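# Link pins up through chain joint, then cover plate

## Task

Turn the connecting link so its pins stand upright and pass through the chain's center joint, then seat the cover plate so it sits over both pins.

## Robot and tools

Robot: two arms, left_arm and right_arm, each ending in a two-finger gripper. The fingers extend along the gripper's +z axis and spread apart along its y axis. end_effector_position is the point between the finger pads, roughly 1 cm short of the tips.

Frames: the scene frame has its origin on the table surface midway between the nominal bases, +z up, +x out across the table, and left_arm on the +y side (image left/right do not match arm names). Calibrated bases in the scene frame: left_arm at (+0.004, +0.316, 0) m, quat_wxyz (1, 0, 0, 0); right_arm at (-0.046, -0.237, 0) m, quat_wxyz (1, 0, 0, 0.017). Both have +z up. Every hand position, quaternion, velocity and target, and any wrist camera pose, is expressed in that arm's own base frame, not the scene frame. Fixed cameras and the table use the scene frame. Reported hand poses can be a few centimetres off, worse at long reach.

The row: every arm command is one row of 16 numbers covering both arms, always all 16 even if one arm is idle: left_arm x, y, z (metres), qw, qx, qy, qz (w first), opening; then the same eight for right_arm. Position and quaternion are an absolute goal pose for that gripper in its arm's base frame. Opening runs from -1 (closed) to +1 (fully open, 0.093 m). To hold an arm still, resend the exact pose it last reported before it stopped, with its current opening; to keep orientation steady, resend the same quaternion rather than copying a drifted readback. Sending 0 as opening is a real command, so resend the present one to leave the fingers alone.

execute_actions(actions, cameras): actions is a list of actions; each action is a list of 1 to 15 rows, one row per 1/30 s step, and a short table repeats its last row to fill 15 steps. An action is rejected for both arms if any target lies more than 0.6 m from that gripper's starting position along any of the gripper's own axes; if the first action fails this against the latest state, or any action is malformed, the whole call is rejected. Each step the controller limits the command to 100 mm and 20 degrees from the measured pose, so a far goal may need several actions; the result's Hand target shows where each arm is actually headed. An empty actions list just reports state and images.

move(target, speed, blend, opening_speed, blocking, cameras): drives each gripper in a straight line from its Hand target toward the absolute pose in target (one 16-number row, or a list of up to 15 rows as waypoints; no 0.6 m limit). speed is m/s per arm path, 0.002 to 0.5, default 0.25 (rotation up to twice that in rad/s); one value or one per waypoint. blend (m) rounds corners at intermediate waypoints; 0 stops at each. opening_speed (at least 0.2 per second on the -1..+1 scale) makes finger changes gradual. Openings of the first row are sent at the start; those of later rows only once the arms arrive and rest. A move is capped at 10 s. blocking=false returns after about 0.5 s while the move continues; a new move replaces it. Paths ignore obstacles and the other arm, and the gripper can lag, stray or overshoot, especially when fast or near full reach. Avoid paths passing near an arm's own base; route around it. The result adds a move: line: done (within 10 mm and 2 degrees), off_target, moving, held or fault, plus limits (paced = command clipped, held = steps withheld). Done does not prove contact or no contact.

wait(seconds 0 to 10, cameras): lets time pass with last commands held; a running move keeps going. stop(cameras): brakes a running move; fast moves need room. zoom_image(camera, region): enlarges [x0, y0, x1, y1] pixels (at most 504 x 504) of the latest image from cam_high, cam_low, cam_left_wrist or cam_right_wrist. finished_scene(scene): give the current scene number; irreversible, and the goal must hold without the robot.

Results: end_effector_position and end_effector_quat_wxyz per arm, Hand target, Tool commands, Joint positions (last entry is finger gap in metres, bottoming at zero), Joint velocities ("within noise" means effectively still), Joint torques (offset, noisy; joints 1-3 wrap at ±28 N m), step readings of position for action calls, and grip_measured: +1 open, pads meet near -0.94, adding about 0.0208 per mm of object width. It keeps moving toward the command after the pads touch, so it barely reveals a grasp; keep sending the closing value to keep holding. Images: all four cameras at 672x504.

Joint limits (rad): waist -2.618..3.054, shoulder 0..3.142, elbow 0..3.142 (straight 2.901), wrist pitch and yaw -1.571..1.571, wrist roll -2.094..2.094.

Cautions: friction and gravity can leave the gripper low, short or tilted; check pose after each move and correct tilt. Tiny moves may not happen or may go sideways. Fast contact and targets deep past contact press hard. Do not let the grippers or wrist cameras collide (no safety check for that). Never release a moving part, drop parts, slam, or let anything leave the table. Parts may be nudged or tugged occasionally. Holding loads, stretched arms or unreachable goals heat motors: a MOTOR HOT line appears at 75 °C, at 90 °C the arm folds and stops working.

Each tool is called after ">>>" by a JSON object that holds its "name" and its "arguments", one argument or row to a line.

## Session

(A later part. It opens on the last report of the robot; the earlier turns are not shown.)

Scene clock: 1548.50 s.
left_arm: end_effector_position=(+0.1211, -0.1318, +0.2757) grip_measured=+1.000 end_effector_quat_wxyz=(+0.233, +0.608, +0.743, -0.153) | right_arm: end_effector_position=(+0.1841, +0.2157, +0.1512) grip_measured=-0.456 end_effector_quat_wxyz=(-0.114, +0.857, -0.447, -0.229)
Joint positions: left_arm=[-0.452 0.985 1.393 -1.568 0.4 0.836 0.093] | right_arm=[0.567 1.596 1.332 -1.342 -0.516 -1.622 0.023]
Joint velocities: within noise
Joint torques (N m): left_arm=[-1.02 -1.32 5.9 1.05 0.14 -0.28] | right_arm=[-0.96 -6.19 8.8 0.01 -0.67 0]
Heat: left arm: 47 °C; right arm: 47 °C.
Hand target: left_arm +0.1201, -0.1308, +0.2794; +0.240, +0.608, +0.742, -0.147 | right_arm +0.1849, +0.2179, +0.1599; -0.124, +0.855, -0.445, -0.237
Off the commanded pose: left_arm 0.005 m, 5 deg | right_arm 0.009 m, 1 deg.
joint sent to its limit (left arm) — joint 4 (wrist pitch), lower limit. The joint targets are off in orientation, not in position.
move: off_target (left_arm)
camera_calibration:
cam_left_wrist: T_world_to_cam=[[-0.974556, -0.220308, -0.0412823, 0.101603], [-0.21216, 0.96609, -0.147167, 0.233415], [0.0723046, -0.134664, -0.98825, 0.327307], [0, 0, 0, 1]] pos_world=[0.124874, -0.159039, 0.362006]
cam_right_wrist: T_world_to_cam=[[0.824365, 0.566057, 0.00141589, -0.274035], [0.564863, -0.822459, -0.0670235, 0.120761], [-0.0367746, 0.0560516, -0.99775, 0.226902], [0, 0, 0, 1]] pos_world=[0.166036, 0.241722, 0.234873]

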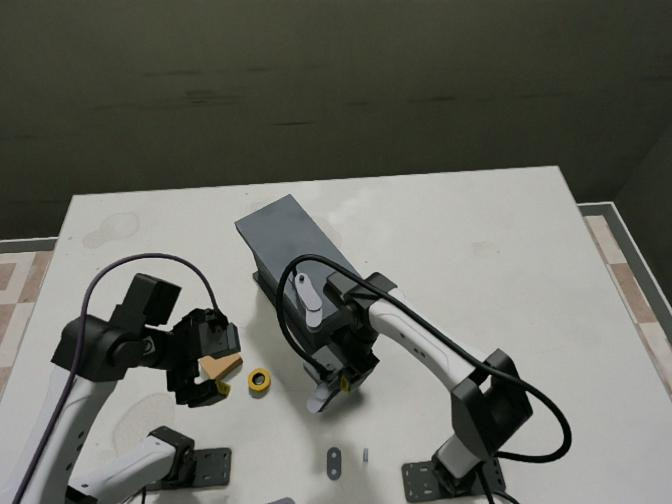

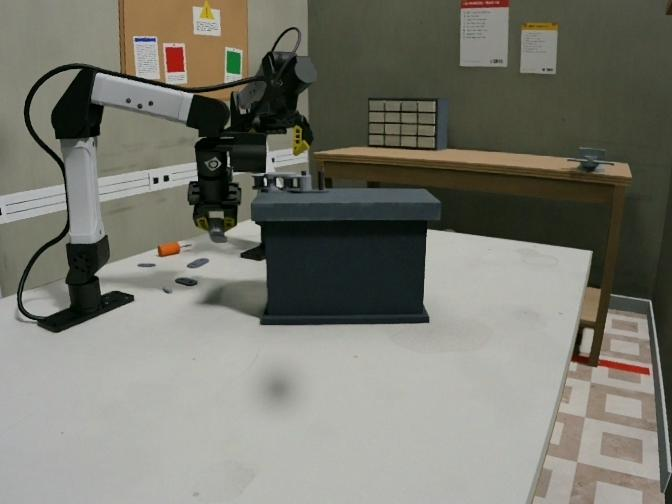

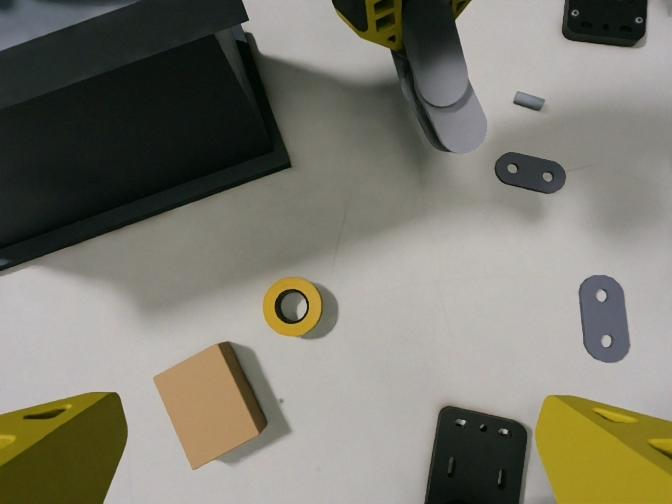

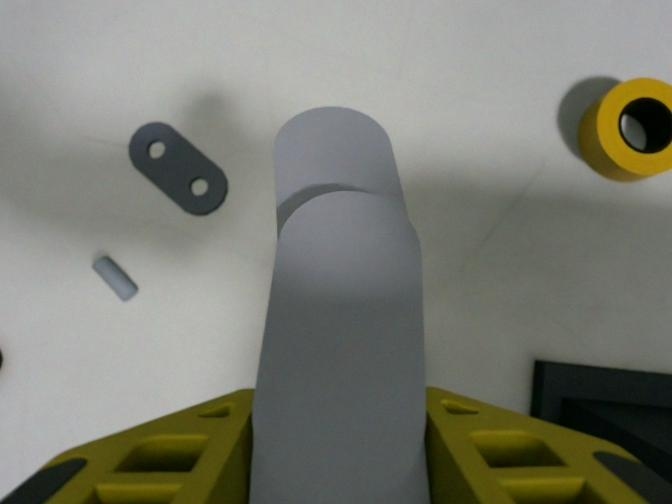

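>>> {"name": "move", "arguments": {
  "target": [
    [0.12,-0.13,0.28,0.1982,0.6209,0.7399,-0.1664,1,0.175,0.20,0.18,0.1919,-0.7069,0.6478,0.2094,-0.65],
    [0.12,-0.13,0.28,0.1982,0.6209,0.7399,-0.1664,1,0.185,0.194,0.07,0.1919,-0.7069,0.6478,0.2094,-0.65]
  ],
  "speed": 0.1
}}

>>> {"name": "zoom_image", "arguments": {
  "camera": "cam_low",
  "region": [140, 180, 300, 310]
}}

Scene clock: 1574.33 s.
left_arm: end_effector_position=(+0.1211, -0.1318, +0.2757) grip_measured=+1.000 end_effector_quat_wxyz=(+0.233, +0.608, +0.743, -0.153) | right_arm: end_effector_position=(+0.1797, +0.1875, +0.0659) grip_measured=-0.456 end_effector_quat_wxyz=(-0.171, +0.707, -0.656, -0.201)
Joint positions: left_arm=[-0.452 0.985 1.393 -1.568 0.4 0.836 0.093] | right_arm=[0.495 1.355 0.757 -0.758 -0.493 -1.096 0.023]
Joint velocities: within noise
Joint torques (N m): left_arm=[-1.01 -1.31 5.9 1.05 0.14 -0.28] | right_arm=[-0.9 -3.82 6.72 1.12 -0.7 -0.09]
Heat: left arm: 46 °C; right arm: 48 °C.
Hand target: left_arm +0.1201, -0.1308, +0.2794; +0.240, +0.608, +0.742, -0.147 | right_arm +0.1848, +0.1936, +0.0702; -0.191, +0.707, -0.648, -0.209
Off the commanded pose: left_arm 0.005 m, 5 deg | right_arm 0.009 m, 3 deg.
joint sent to its limit (left arm) — joint 4 (wrist pitch), lower limit. The joint targets are off in orientation, not in position.
move: off_target (left_arm, right_arm)
camera_calibration:
cam_left_wrist: T_world_to_cam=[[-0.974556, -0.220308, -0.0412823, 0.101603], [-0.21216, 0.96609, -0.147167, 0.233415], [0.0723046, -0.134664, -0.98825, 0.327307], [0, 0, 0, 1]] pos_world=[0.124874, -0.159039, 0.362006]
cam_right_wrist: T_world_to_cam=[[0.99747, 0.0702436, -0.0109288, -0.191633], [0.0690784, -0.994042, -0.0843115, 0.216828], [-0.0167861, 0.0833433, -0.99638, 0.134428], [0, 0, 0, 1]] pos_world=[0.178427, 0.217793, 0.150128]

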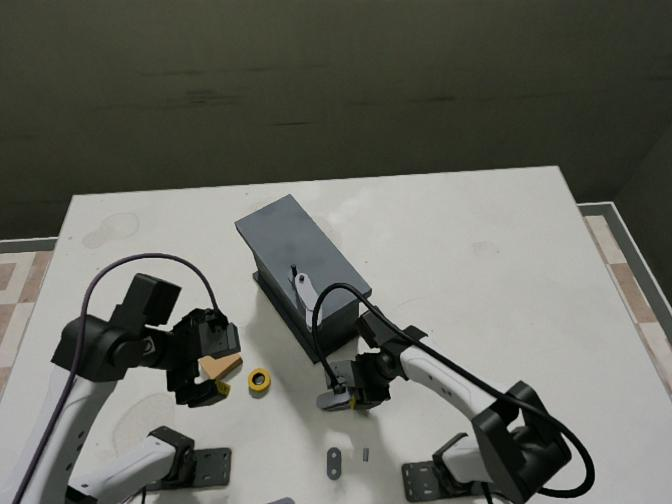

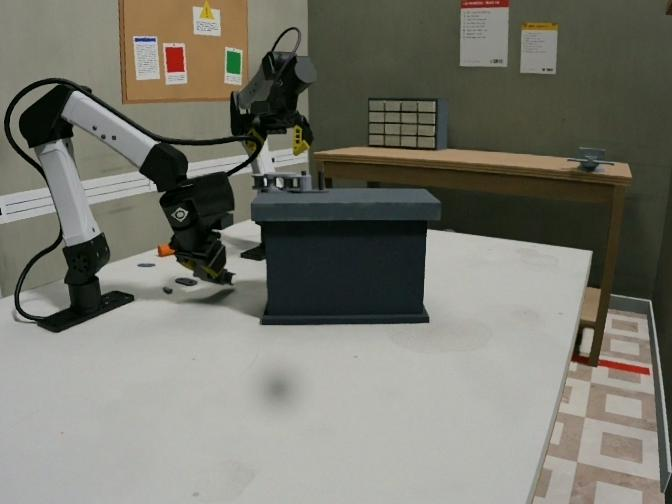

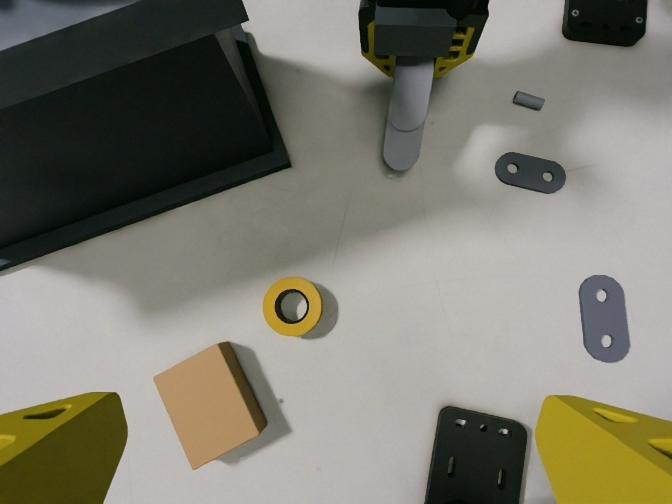

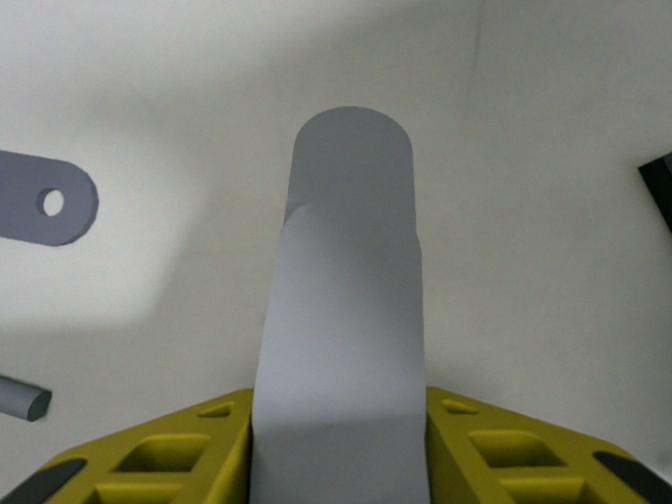

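Scaled by 3.150 from the camera's 672x504 image, which has a finer 960x720 frame.

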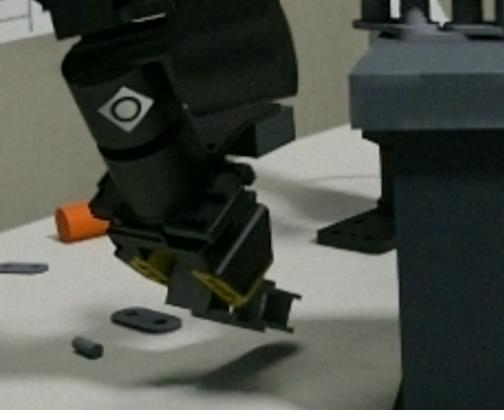

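>>> {"name": "move", "arguments": {
  "target": [
    [0.12,-0.13,0.28,0.1982,0.6209,0.7399,-0.1664,1,0.185,0.194,0.036,0.1919,-0.7069,0.6478,0.2094,-0.65]
  ],
  "speed": 0.06,
  "cameras": ["cam_low","cam_right_wrist"]
}}

>>> {"name": "zoom_image", "arguments": {
  "camera": "cam_low",
  "region": [160, 220, 260, 310]
}}

Scene clock: 1581.23 s.
left_arm: end_effector_position=(+0.1211, -0.1318, +0.2757) grip_measured=+1.000 end_effector_quat_wxyz=(+0.233, +0.608, +0.743, -0.153) | right_arm: end_effector_position=(+0.1836, +0.1924, +0.0376) grip_measured=-0.456 end_effector_quat_wxyz=(-0.186, +0.707, -0.651, -0.206)
Joint positions: left_arm=[-0.452 0.985 1.393 -1.568 0.4 0.836 0.093] | right_arm=[0.493 1.417 0.671 -0.583 -0.512 -1.097 0.023]
Joint velocities: within noise
Joint torques (N m): left_arm=[-1.01 -1.32 5.91 1.06 0.14 -0.28] | right_arm=[-0.8 -3.59 5.49 1.11 -0.46 -0.03]
Heat: left arm: 45 °C; right arm: 48 °C.
Hand target: left_arm +0.1201, -0.1308, +0.2794; +0.240, +0.608, +0.742, -0.147 | right_arm +0.1850, +0.1939, +0.0361; -0.192, +0.707, -0.648, -0.209
Off the commanded pose: left_arm 0.005 m, 5 deg | right_arm 0.003 m, 1 deg.
joint sent to its limit (left arm) — joint 4 (wrist pitch), lower limit. The joint targets are off in orientation, not in position.
move: off_target (left_arm)
camera_calibration:
cam_right_wrist: T_world_to_cam=[[0.997238, 0.0740757, 0.00537896, -0.197524], [0.0742126, -0.990976, -0.111616, 0.218519], [-0.00293765, 0.111707, -0.993737, 0.097776], [0, 0, 0, 1]] pos_world=[0.181049, 0.220257, 0.122616]
Images, in order (width x height): cam_low 672x504, cam_right_wrist 672x504.

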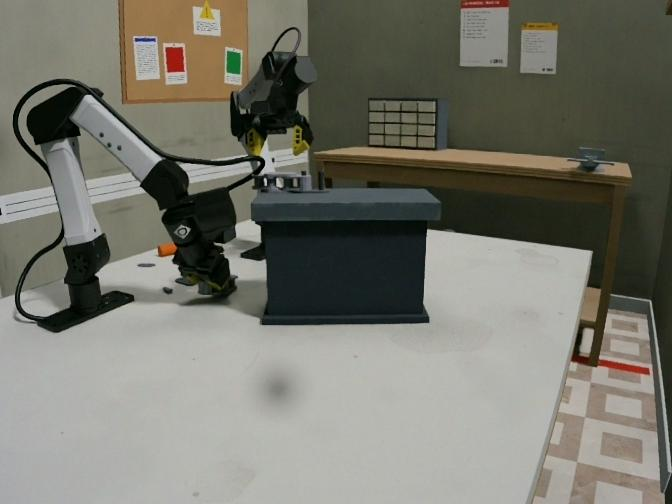

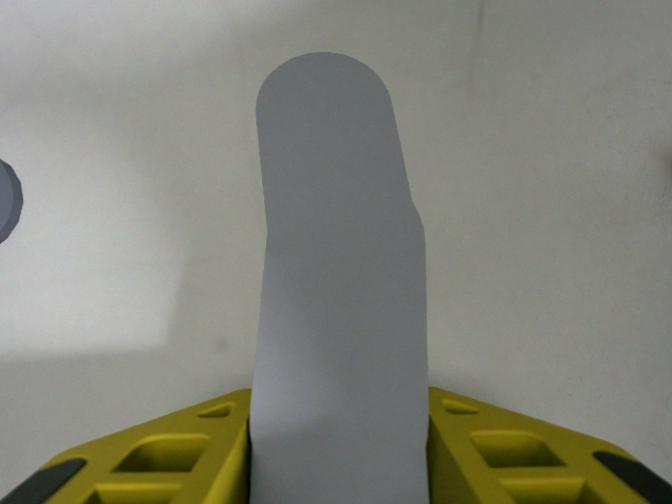

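Scaled by 5.040 from the camera's 672x504 image, which has a finer 960x720 frame.

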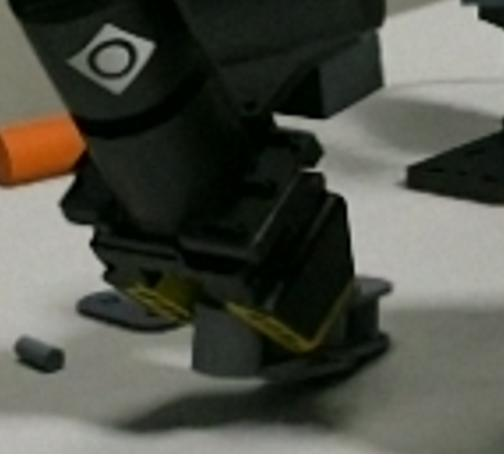

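>>> {"name": "move", "arguments": {
  "target": [
    [0.12,-0.13,0.28,0.1982,0.6209,0.7399,-0.1664,1,0.185,0.194,0.024,0.1919,-0.7069,0.6478,0.2094,-0.65]
  ],
  "speed": 0.05,
  "cameras": ["cam_low"]
}}

>>> {"name": "zoom_image", "arguments": {
  "camera": "cam_low",
  "region": [160, 220, 260, 310]
}}

Scene clock: 1589.30 s.
left_arm: end_effector_position=(+0.1211, -0.1318, +0.2757) grip_measured=+1.000 end_effector_quat_wxyz=(+0.233, +0.608, +0.743, -0.153) | right_arm: end_effector_position=(+0.1854, +0.1956, +0.0296) grip_measured=-0.456 end_effector_quat_wxyz=(-0.195, +0.707, -0.647, -0.209)
Joint positions: left_arm=[-0.452 0.985 1.393 -1.568 0.4 0.836 0.093] | right_arm=[0.493 1.441 0.645 -0.517 -0.526 -1.097 0.023]
Joint velocities: within noise
Joint torques (N m): left_arm=[-1.02 -1.31 5.9 1.05 0.15 -0.28] | right_arm=[-0.68 -3.07 4.97 1.1 -0.38 -0.11]
Heat: left arm: 45 °C; right arm: 47 °C.
Hand target: left_arm +0.1201, -0.1308, +0.2794; +0.240, +0.608, +0.742, -0.147 | right_arm +0.1849, +0.1939, +0.0241; -0.192, +0.707, -0.648, -0.209
Off the commanded pose: left_arm 0.005 m, 5 deg | right_arm 0.006 m, 0 deg.
joint sent to its limit (left arm) — joint 4 (wrist pitch), lower limit. The joint targets are off in orientation, not in position.
move: off_target (left_arm)
Images, in order (width x height): cam_low 672x504.

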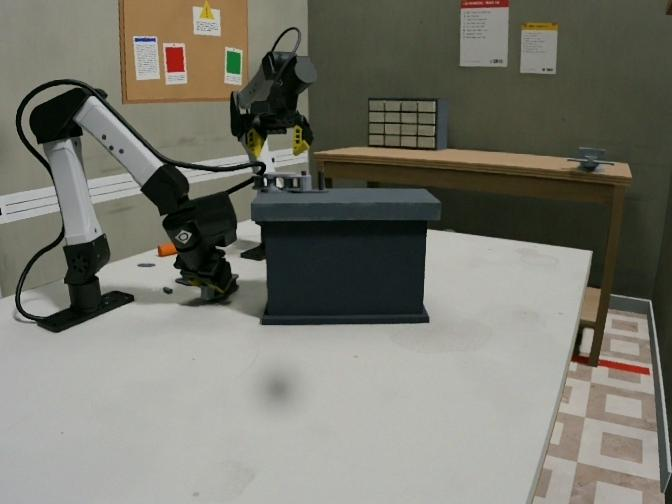

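Scaled by 5.040 from the camera's 672x504 image, which has a finer 960x720 frame.

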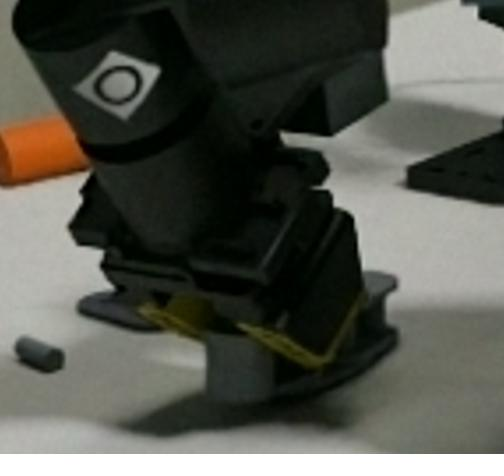

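>>> {"name": "move", "arguments": {
  "target": [
    [0.12,-0.13,0.28,0.1982,0.6209,0.7399,-0.1664,1,0.185,0.194,0.016,0.1777,-0.7113,0.6518,0.1939,-0.65]
  ],
  "speed": 0.05,
  "cameras": ["cam_low"]
}}

>>> {"name": "zoom_image", "arguments": {
  "camera": "cam_low",
  "region": [160, 220, 260, 310]
}}

Scene clock: 1595.67 s.
left_arm: end_effector_position=(+0.1211, -0.1318, +0.2757) grip_measured=+1.000 end_effector_quat_wxyz=(+0.233, +0.608, +0.743, -0.153) | right_arm: end_effector_position=(+0.1864, +0.1962, +0.0242) grip_measured=-0.456 end_effector_quat_wxyz=(-0.190, +0.711, -0.646, -0.202)
Joint positions: left_arm=[-0.452 0.985 1.393 -1.568 0.4 0.836 0.093] | right_arm=[0.504 1.461 0.645 -0.501 -0.507 -1.097 0.023]
Joint velocities: within noise
Joint torques (N m): left_arm=[-1.01 -1.31 5.91 1.05 0.14 -0.28] | right_arm=[0.53 -2.86 4.9 1.04 -0.13 0.12]
Heat: left arm: 45 °C; right arm: 47 °C.
Hand target: left_arm +0.1201, -0.1308, +0.2794; +0.240, +0.608, +0.742, -0.147 | right_arm +0.1848, +0.1938, +0.0163; -0.178, +0.711, -0.652, -0.194
Off the commanded pose: left_arm 0.005 m, 5 deg | right_arm 0.009 m, 2 deg.
joint sent to its limit (left arm) — joint 4 (wrist pitch), lower limit. The joint targets are off in orientation, not in position.
move: off_target (left_arm)
Images, in order (width x height): cam_low 672x504.

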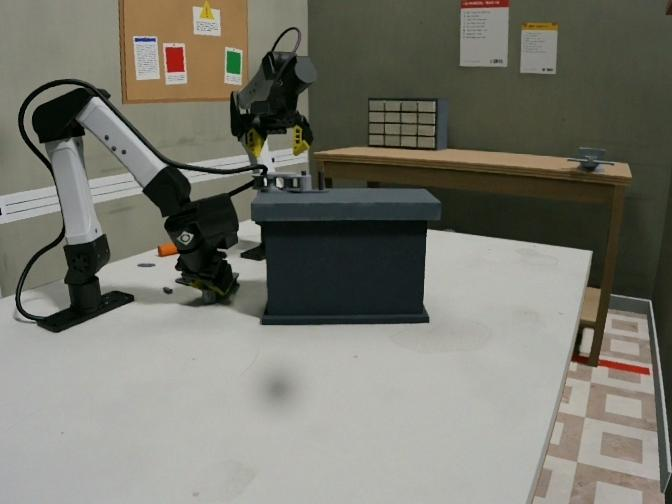

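Scaled by 5.040 from the camera's 672x504 image, which has a finer 960x720 frame.

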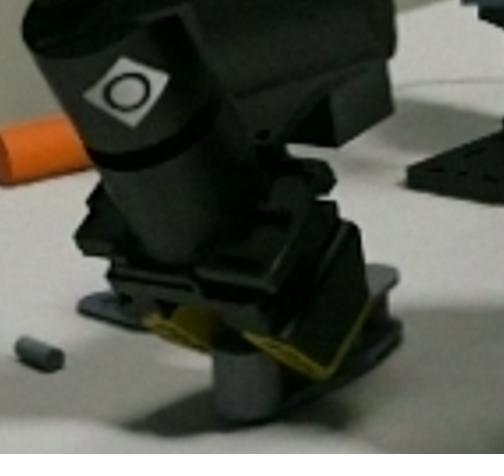

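>>> {"name": "move", "arguments": {
  "target": [
    [0.12,-0.13,0.28,0.1982,0.6209,0.7399,-0.1664,1,0.185,0.192,0.016,0.1577,-0.7169,0.6569,0.1721,-0.65]
  ],
  "speed": 0.05,
  "cameras": ["cam_low"]
}}

>>> {"name": "zoom_image", "arguments": {
  "camera": "cam_low",
  "region": [160, 220, 260, 310]
}}

Scene clock: 1604.53 s.
left_arm: end_effector_position=(+0.1211, -0.1318, +0.2757) grip_measured=+1.000 end_effector_quat_wxyz=(+0.233, +0.608, +0.743, -0.153) | right_arm: end_effector_position=(+0.1865, +0.1976, +0.0234) grip_measured=-0.456 end_effector_quat_wxyz=(-0.181, +0.717, -0.647, -0.186)
Joint positions: left_arm=[-0.452 0.985 1.393 -1.568 0.4 0.836 0.093] | right_arm=[0.533 1.461 0.656 -0.509 -0.464 -1.078 0.023]
Joint velocities: within noise
Joint torques (N m): left_arm=[-1.02 -1.31 5.9 1.05 0.15 -0.28] | right_arm=[0.43 -2.82 6.74 0.71 0.06 0.07]
Heat: left arm: 45 °C; right arm: 46 °C.
Hand target: left_arm +0.1201, -0.1308, +0.2794; +0.240, +0.608, +0.742, -0.147 | right_arm +0.1849, +0.1919, +0.0163; -0.158, +0.717, -0.657, -0.172
Off the commanded pose: left_arm 0.005 m, 5 deg | right_arm 0.009 m, 3 deg.
joint sent to its limit (left arm) — joint 4 (wrist pitch), lower limit. The joint targets are off in orientation, not in position.
move: off_target (left_arm, right_arm)
Images, in order (width x height): cam_low 672x504.

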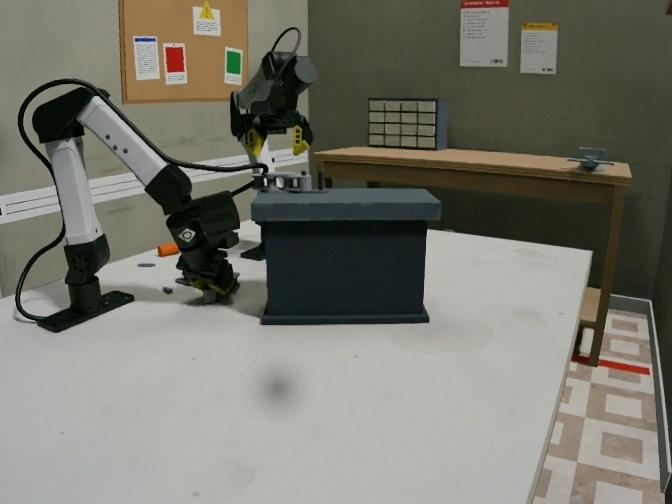

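Scaled by 5.040 from the camera's 672x504 image, which has a finer 960x720 frame.

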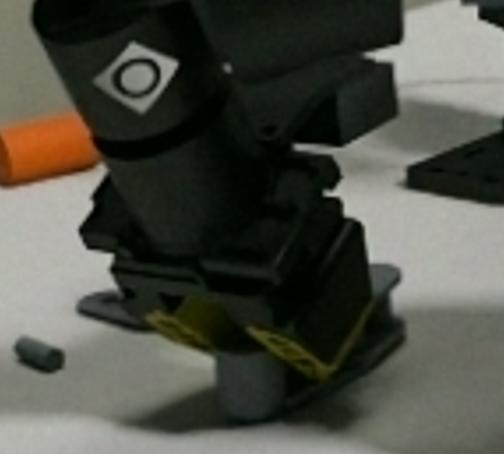

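>>> {"name": "move", "arguments": {
  "target": [
    [0.12,-0.13,0.28,0.1982,0.6209,0.7399,-0.1664,1,0.1855,0.197,0.020,0.1577,-0.7169,0.6569,0.1721,-0.65],
    [0.12,-0.13,0.28,0.1982,0.6209,0.7399,-0.1664,1,0.1855,0.197,0.021,0.1577,-0.7169,0.6569,0.1721,0.1],
    [0.12,-0.13,0.28,0.1982,0.6209,0.7399,-0.1664,1,0.185,0.16,0.14,0.1577,-0.7169,0.6569,0.1721,0.3]
  ],
  "speed": [0.05,0.05,0.12],
  "opening_speed": 0.5,
  "cameras": ["cam_low","cam_right_wrist","cam_left_wrist","cam_high"]
}}

Scene clock: 1616.70 s.
left_arm: end_effector_position=(+0.1211, -0.1318, +0.2757) grip_measured=+1.000 end_effector_quat_wxyz=(+0.233, +0.608, +0.743, -0.153) | right_arm: end_effector_position=(+0.1851, +0.1608, +0.1339) grip_measured=+0.298 end_effector_quat_wxyz=(-0.153, +0.717, -0.658, -0.170)
Joint positions: left_arm=[-0.452 0.985 1.393 -1.568 0.4 0.836 0.093] | right_arm=[0.42 1.291 1.013 -1.135 -0.437 -1.201 0.06]
Joint velocities: within noise
Joint torques (N m): left_arm=[-1.03 -1.29 5.89 1.05 0.15 -0.27] | right_arm=[-0.83 -4.31 8.02 0.45 -0.45 -0.05]
Heat: left arm: 44 °C; right arm: 46 °C.
Hand target: left_arm +0.1201, -0.1308, +0.2794; +0.240, +0.608, +0.742, -0.147 | right_arm +0.1849, +0.1601, +0.1398; -0.158, +0.717, -0.657, -0.172
Off the commanded pose: left_arm 0.005 m, 5 deg | right_arm 0.006 m, 1 deg.
joint sent to its limit (left arm) — joint 4 (wrist pitch), lower limit. The joint targets are off in orientation, not in position.
move: off_target (left_arm)
camera_calibration:
cam_left_wrist: T_world_to_cam=[[-0.974556, -0.220308, -0.0412823, 0.101603], [-0.21216, 0.96609, -0.147167, 0.233415], [0.0723046, -0.134664, -0.98825, 0.327307], [0, 0, 0, 1]] pos_world=[0.124874, -0.159039, 0.362006]
cam_right_wrist: T_world_to_cam=[[0.996977, 0.0774139, 0.00659266, -0.197853], [0.0774945, -0.996908, -0.0129958, 0.184944], [0.00556622, 0.0134674, -0.999894, 0.212062], [0, 0, 0, 1]] pos_world=[0.181743, 0.196833, 0.215748]

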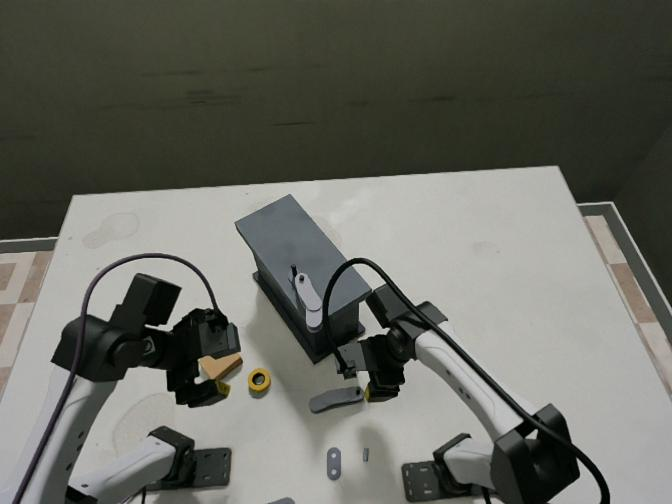

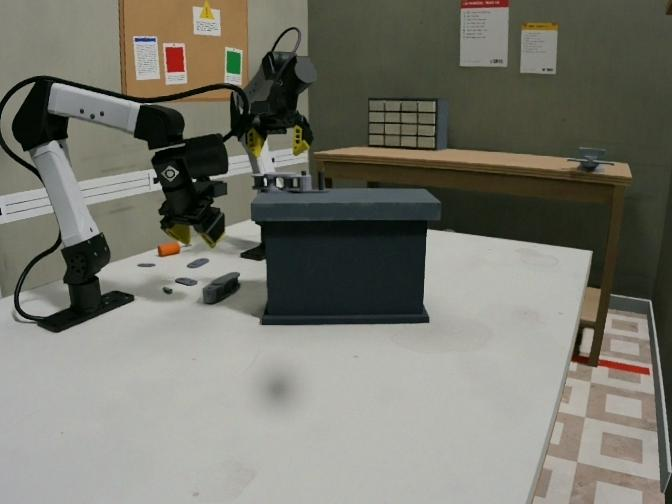

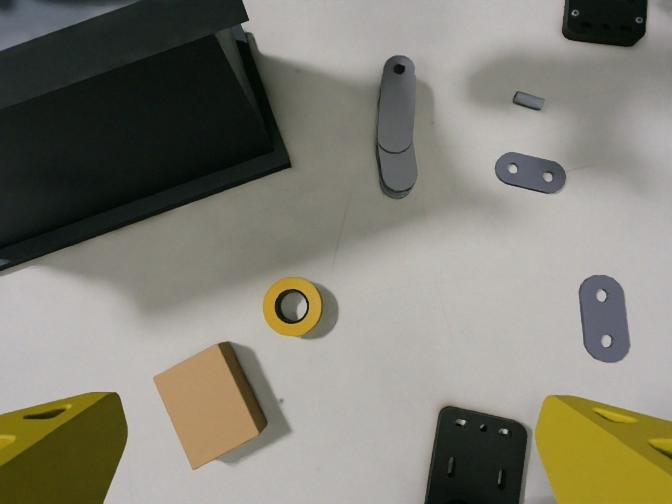

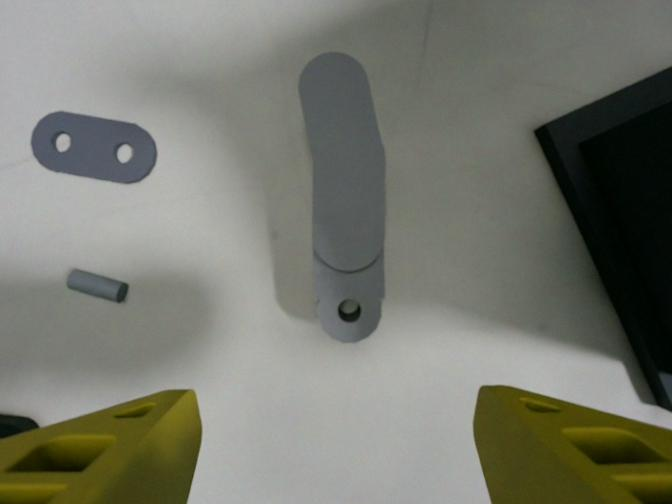

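>>> {"name": "move", "arguments": {
  "target": [
    [0.22,-0.17,0.30,0.2286,0.4757,0.8409,-0.1293,0.2,0.22,0.08,0.22,0.3,-0.45,0.82,0.16,1],
    [0.285,-0.222,0.275,0.2250,0.4757,0.8409,-0.1273,-0.32,0.26,-0.03,0.22,0.4220,0.0474,0.9050,-0.0221,1]
  ],
  "speed": 0.15,
  "blend": 0.03
}}

Scene clock: 1656.33 s.
left_arm: end_effector_position=(+0.2767, -0.2160, +0.2661) grip_measured=-0.318 end_effector_quat_wxyz=(+0.205, +0.477, +0.845, -0.132) | right_arm: end_effector_position=(+0.2597, -0.0301, +0.2229) grip_measured=+1.000 end_effector_quat_wxyz=(+0.423, +0.045, +0.905, -0.020)
Joint positions: left_arm=[-0.546 1.569 1.755 -1.325 0.245 0.427 0.03] | right_arm=[-0.133 0.796 0.864 -0.765 -0.027 -0.021 0.093]
Joint velocities: within noise
Joint torques (N m): left_arm=[-1.03 -5.35 8.42 1.36 0.03 -0.28] | right_arm=[0.38 -0.54 6.43 2.06 0.1 0.06]
Heat: left arm: 44 °C; right arm: 48 °C.
Hand target: left_arm +0.2846, -0.2218, +0.2751; +0.225, +0.475, +0.841, -0.128 | right_arm +0.2600, -0.0300, +0.2201; +0.422, +0.047, +0.905, -0.022
Off the commanded pose: left_arm 0.014 m, 2 deg | right_arm 0.003 m, 0 deg.
move: off_target (left_arm); target 2's new opening was sent with left_arm's hand 0.014 m and 2 deg from that target
camera_calibration:
cam_left_wrist: T_world_to_cam=[[-0.854292, -0.51813, 0.0415389, 0.114658], [-0.519778, 0.85093, -0.075828, 0.387673], [0.00394205, -0.0863703, -0.996255, 0.326697], [0, 0, 0, 1]] pos_world=[0.298167, -0.242258, 0.350108]
cam_right_wrist: T_world_to_cam=[[-0.111721, -0.993725, 0.00534324, -0.00210004], [-0.905989, 0.099645, -0.411407, 0.36724], [0.408293, -0.0508037, -0.911436, 0.176956], [0, 0, 0, 1]] pos_world=[0.260231, -0.0296905, 0.312381]

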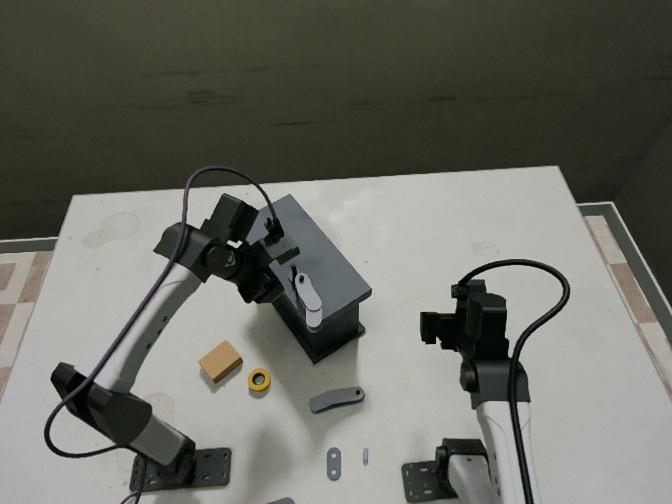

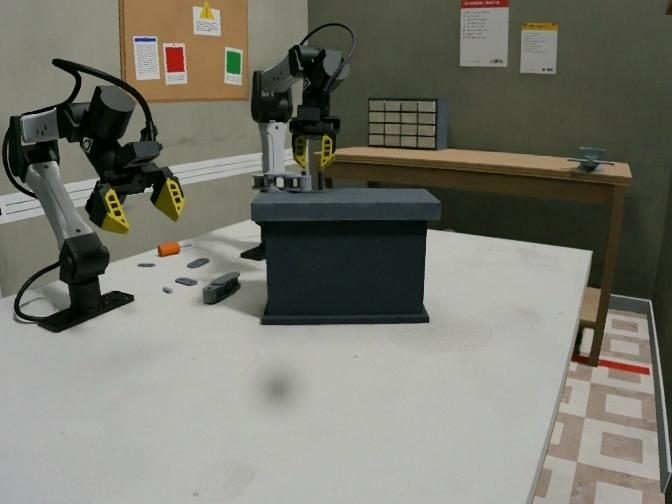

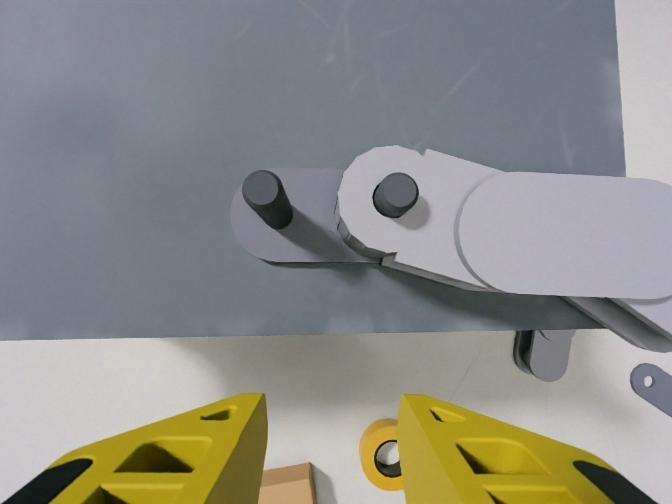

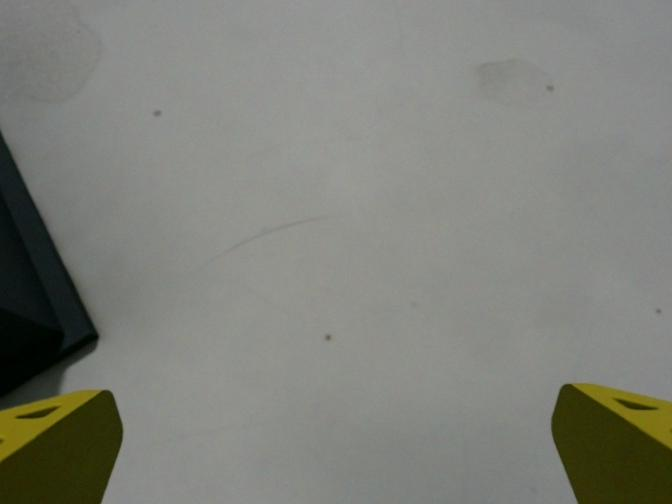

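>>> {"name": "move", "arguments": {
  "target": [
    [0.285,-0.222,0.256,0.2250,0.4757,0.8409,-0.1273,-0.69,0.26,-0.03,0.22,0.4220,0.0474,0.9050,-0.0221,1],
    [0.306,-0.257,0.258,0.2250,0.4757,0.8409,-0.1273,-0.69,0.26,-0.03,0.22,0.4220,0.0474,0.9050,-0.0221,1]
  ],
  "speed": 0.06,
  "cameras": ["cam_left_wrist","cam_low"]
}}

Scene clock: 1671.07 s.
left_arm: end_effector_position=(+0.2989, -0.2502, +0.2497) grip_measured=-0.688 end_effector_quat_wxyz=(+0.208, +0.477, +0.844, -0.130) | right_arm: end_effector_position=(+0.2597, -0.0302, +0.2230) grip_measured=+1.000 end_effector_quat_wxyz=(+0.423, +0.045, +0.905, -0.021)
Joint positions: left_arm=[-0.604 1.679 1.798 -1.241 0.217 0.375 0.012] | right_arm=[-0.133 0.796 0.864 -0.765 -0.026 -0.021 0.093]
Joint velocities: within noise
Joint torques (N m): left_arm=[-1.11 -6.46 8.66 1.33 0.01 -0.28] | right_arm=[0.17 -0.57 6.31 2.05 0.1 0.08]
Heat: left arm: 44 °C; right arm: 47 °C.
Hand target: left_arm +0.3057, -0.2568, +0.2580; +0.225, +0.476, +0.841, -0.128 | right_arm +0.2600, -0.0300, +0.2201; +0.422, +0.047, +0.905, -0.022
Off the commanded pose: left_arm 0.013 m, 2 deg | right_arm 0.003 m, 0 deg.
move: off_target (left_arm)
camera_calibration:
cam_left_wrist: T_world_to_cam=[[-0.854514, -0.518129, 0.0367177, 0.117838], [-0.519339, 0.850915, -0.0789422, 0.427715], [0.00965863, -0.0865262, -0.996203, 0.305604], [0, 0, 0, 1]] pos_world=[0.319872, -0.276451, 0.333881]
Images, in order (width x height): cam_low 672x504, cam_left_wrist 672x504.

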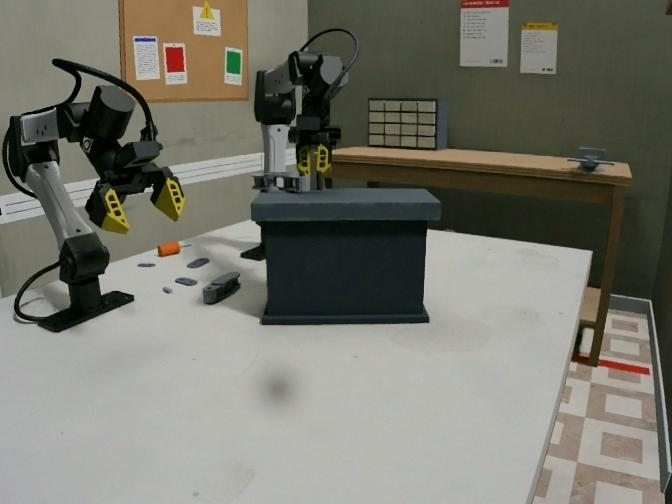

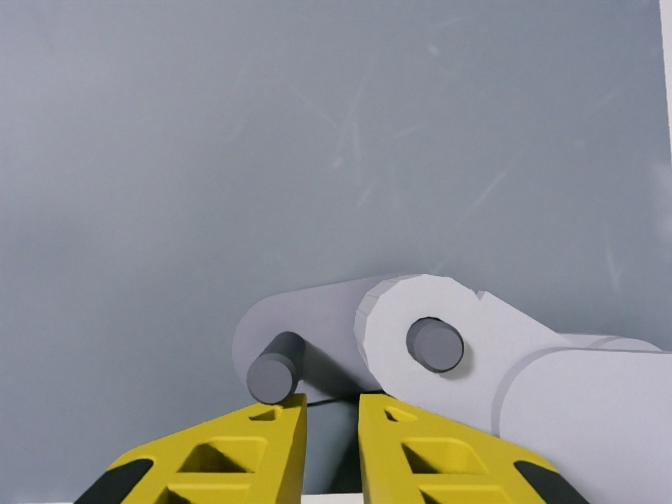

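>>> {"name": "move", "arguments": {
  "target": [
    [0.329,-0.294,0.260,0.2250,0.4757,0.8409,-0.1273,-0.69,0.26,-0.03,0.22,0.4220,0.0474,0.9050,-0.0221,1]
  ],
  "speed": 0.05,
  "cameras": ["cam_left_wrist","cam_high"]
}}

Scene clock: 1676.87 s.
left_arm: end_effector_position=(+0.3254, -0.2895, +0.2555) grip_measured=-0.688 end_effector_quat_wxyz=(+0.218, +0.477, +0.841, -0.131) | right_arm: end_effector_position=(+0.2598, -0.0302, +0.2230) grip_measured=+1.000 end_effector_quat_wxyz=(+0.423, +0.045, +0.905, -0.021)
Joint positions: left_arm=[-0.652 1.851 2.021 -1.262 0.196 0.333 0.012] | right_arm=[-0.133 0.796 0.864 -0.764 -0.026 -0.021 0.093]
Joint velocities: within noise
Joint torques (N m): left_arm=[-0.99 -7.76 8.47 1.18 -0.02 -0.27] | right_arm=[0.29 -0.38 6.54 2.07 0.09 0.05]
Heat: left arm: 45 °C; right arm: 47 °C.
Hand target: left_arm +0.3289, -0.2938, +0.2600; +0.225, +0.475, +0.841, -0.127 | right_arm +0.2600, -0.0300, +0.2201; +0.422, +0.047, +0.905, -0.022
Off the commanded pose: left_arm 0.007 m, 1 deg | right_arm 0.003 m, 0 deg.
move: done
camera_calibration:
cam_left_wrist: T_world_to_cam=[[-0.855656, -0.516784, 0.0280453, 0.122903], [-0.51684, 0.850407, -0.0984082, 0.479427], [0.0270059, -0.0986984, -0.994751, 0.298177], [0, 0, 0, 1]] pos_world=[0.344897, -0.314764, 0.340344]
Images, in order (width x height): cam_high 672x504, cam_left_wrist 672x504.

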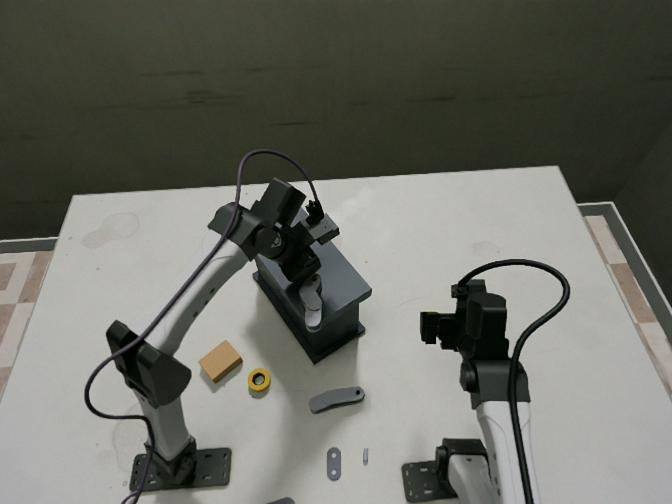

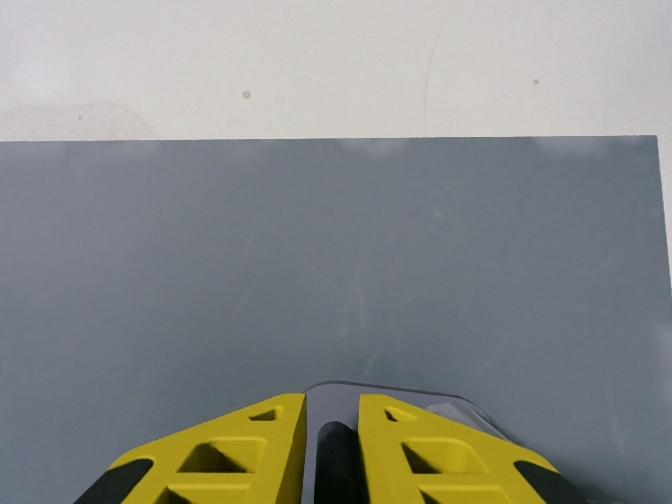

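>>> {"name": "move", "arguments": {
  "target": [
    [0.295,-0.237,0.285,0.2250,0.4757,0.8409,-0.1273,-0.69,0.26,-0.03,0.22,0.4220,0.0474,0.9050,-0.0221,1],
    [0.275,-0.207,0.285,0.2250,0.4757,0.8409,-0.1273,-0.69,0.26,-0.03,0.22,0.4220,0.0474,0.9050,-0.0221,1]
  ],
  "speed": 0.08,
  "cameras": ["cam_left_wrist","cam_high"]
}}

Scene clock: 1685.07 s.
left_arm: end_effector_position=(+0.2804, -0.2100, +0.2781) grip_measured=-0.688 end_effector_quat_wxyz=(+0.215, +0.474, +0.846, -0.120) | right_arm: end_effector_position=(+0.2598, -0.0302, +0.2230) grip_measured=+1.000 end_effector_quat_wxyz=(+0.423, +0.045, +0.905, -0.021)
Joint positions: left_arm=[-0.536 1.573 1.807 -1.356 0.224 0.434 0.012] | right_arm=[-0.133 0.796 0.864 -0.764 -0.026 -0.021 0.093]
Joint velocities: within noise
Joint torques (N m): left_arm=[0.62 -9.51 4.62 1.17 0.27 -0.12] | right_arm=[0.34 -0.58 6.5 2.06 0.04 0.04]
Heat: left arm: 46 °C; right arm: 46 °C.
Hand target: left_arm +0.2750, -0.2071, +0.2849; +0.225, +0.476, +0.841, -0.127 | right_arm +0.2600, -0.0300, +0.2201; +0.422, +0.047, +0.905, -0.022
Off the commanded pose: left_arm 0.009 m, 1 deg | right_arm 0.003 m, 0 deg.
move: done
camera_calibration:
cam_left_wrist: T_world_to_cam=[[-0.8481, -0.529647, 0.0141523, 0.123856], [-0.528875, 0.844651, -0.0828009, 0.388543], [0.0319016, -0.0777082, -0.996466, 0.333222], [0, 0, 0, 1]] pos_world=[0.299903, -0.236689, 0.362463]
Images, in order (width x height): cam_high 672x504, cam_left_wrist 672x504.

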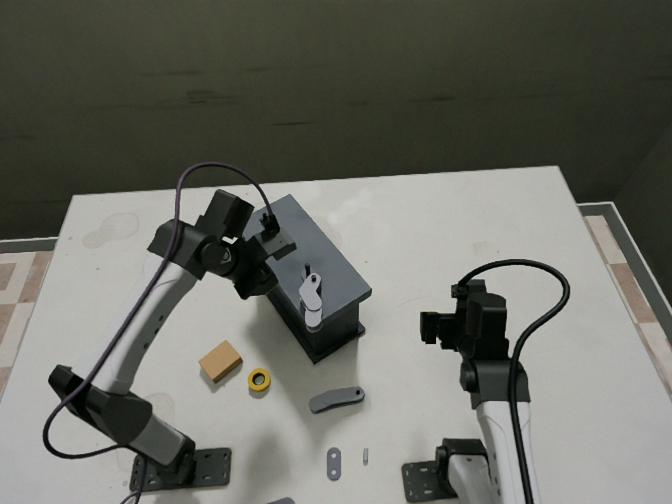

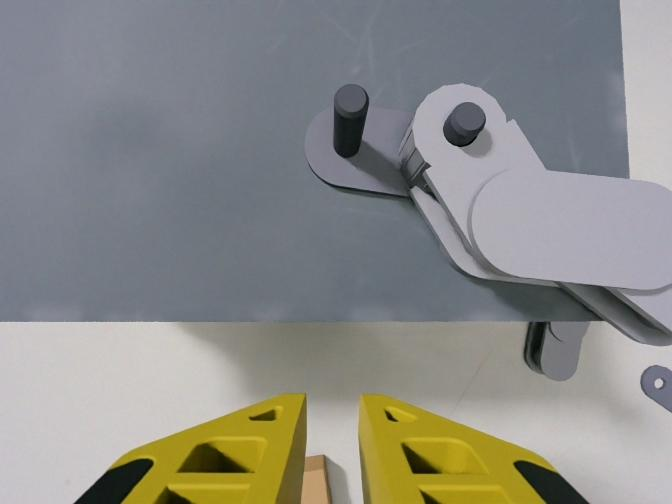

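>>> {"name": "move", "arguments": {
  "target": [
    [0.20,-0.19,0.33,0.2250,0.5,0.82,-0.14,0.3,0.26,-0.03,0.22,0.4220,0.0474,0.9050,-0.0221,1],
    [0.125,-0.27,0.26,0.1968,0.6273,0.7345,-0.1681,0.6,0.26,-0.03,0.22,0.4220,0.0474,0.9050,-0.0221,1],
    [0.125,-0.343,0.12,0.1968,0.6273,0.7345,-0.1681,0.6,0.26,-0.03,0.22,0.4220,0.0474,0.9050,-0.0221,1]
  ],
  "speed": [0.2,0.2,0.12],
  "blend": 0.03
}}

Scene clock: 1721.20 s.
left_arm: end_effector_position=(+0.1241, -0.3400, +0.1233) grip_measured=+0.598 end_effector_quat_wxyz=(+0.192, +0.629, +0.733, -0.172) | right_arm: end_effector_position=(+0.2598, -0.0302, +0.2230) grip_measured=+1.000 end_effector_quat_wxyz=(+0.423, +0.045, +0.905, -0.021)
Joint positions: left_arm=[-1.156 1.481 1.073 -0.659 0.139 0.227 0.074] | right_arm=[-0.133 0.796 0.864 -0.764 -0.026 -0.021 0.093]
Joint velocities: within noise
Joint torques (N m): left_arm=[-0.94 -5.52 5.61 1.51 -0.06 -0.27] | right_arm=[0.36 -0.64 6.57 2.05 0.08 0.05]
Heat: left arm: 42 °C; right arm: 46 °C.
Hand target: left_arm +0.1250, -0.3429, +0.1200; +0.197, +0.627, +0.734, -0.168 | right_arm +0.2600, -0.0300, +0.2201; +0.422, +0.047, +0.905, -0.022
Off the commanded pose: left_arm 0.005 m, 1 deg | right_arm 0.003 m, 0 deg.
move: done; blend cut to 0 m at target 2
camera_calibration:
cam_left_wrist: T_world_to_cam=[[-0.9873, -0.156938, 0.024688, 0.0673574], [-0.158679, 0.981717, -0.105132, 0.40632], [-0.00773749, -0.107714, -0.994152, 0.168332], [0, 0, 0, 1]] pos_world=[0.132279, -0.370189, 0.208402]
cam_right_wrist: T_world_to_cam=[[-0.112016, -0.993691, 0.00560385, -0.00214804], [-0.905661, 0.0997684, -0.412097, 0.367479], [0.408938, -0.0512365, -0.911123, 0.176785], [0, 0, 0, 1]] pos_world=[0.260277, -0.0297394, 0.312522]

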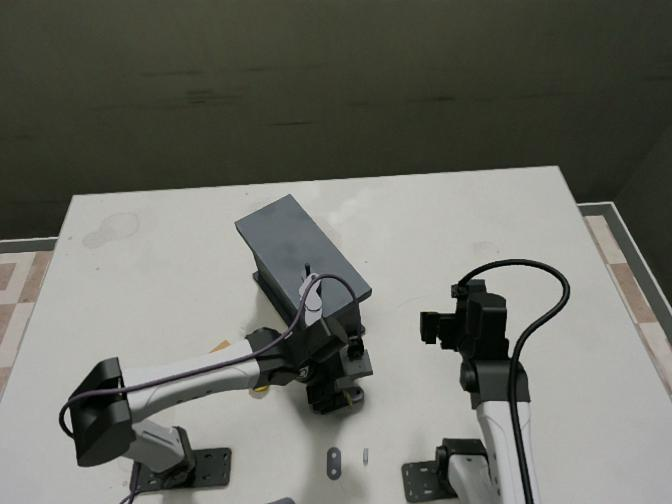

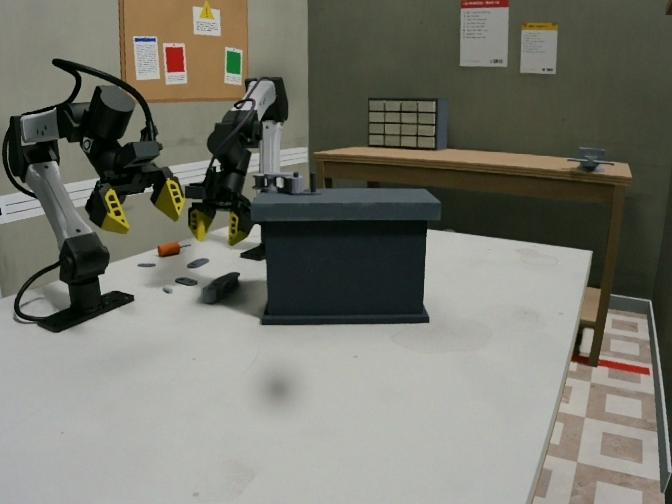

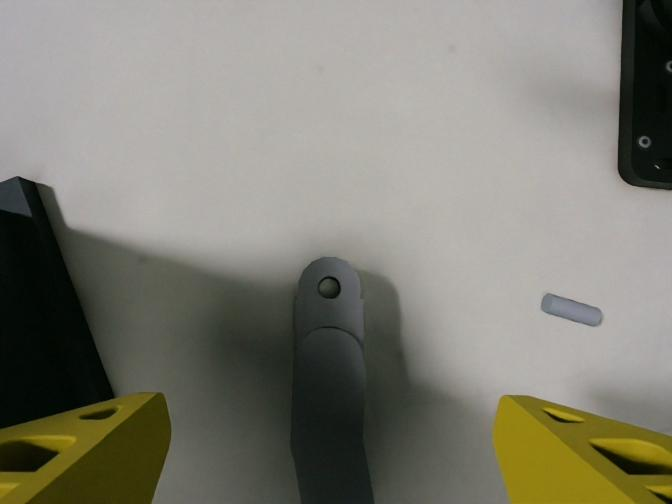

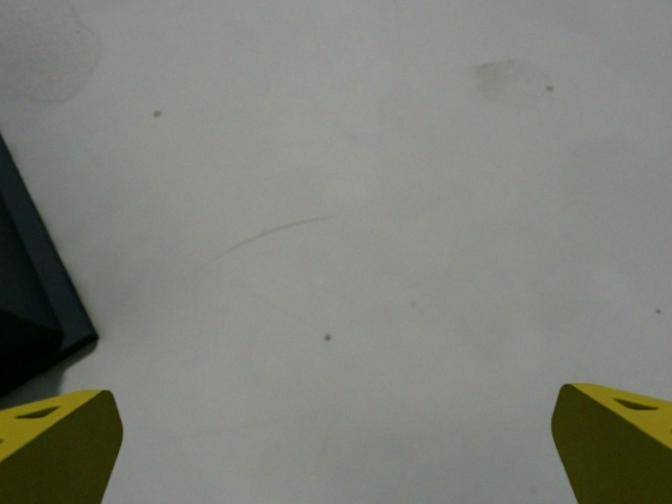

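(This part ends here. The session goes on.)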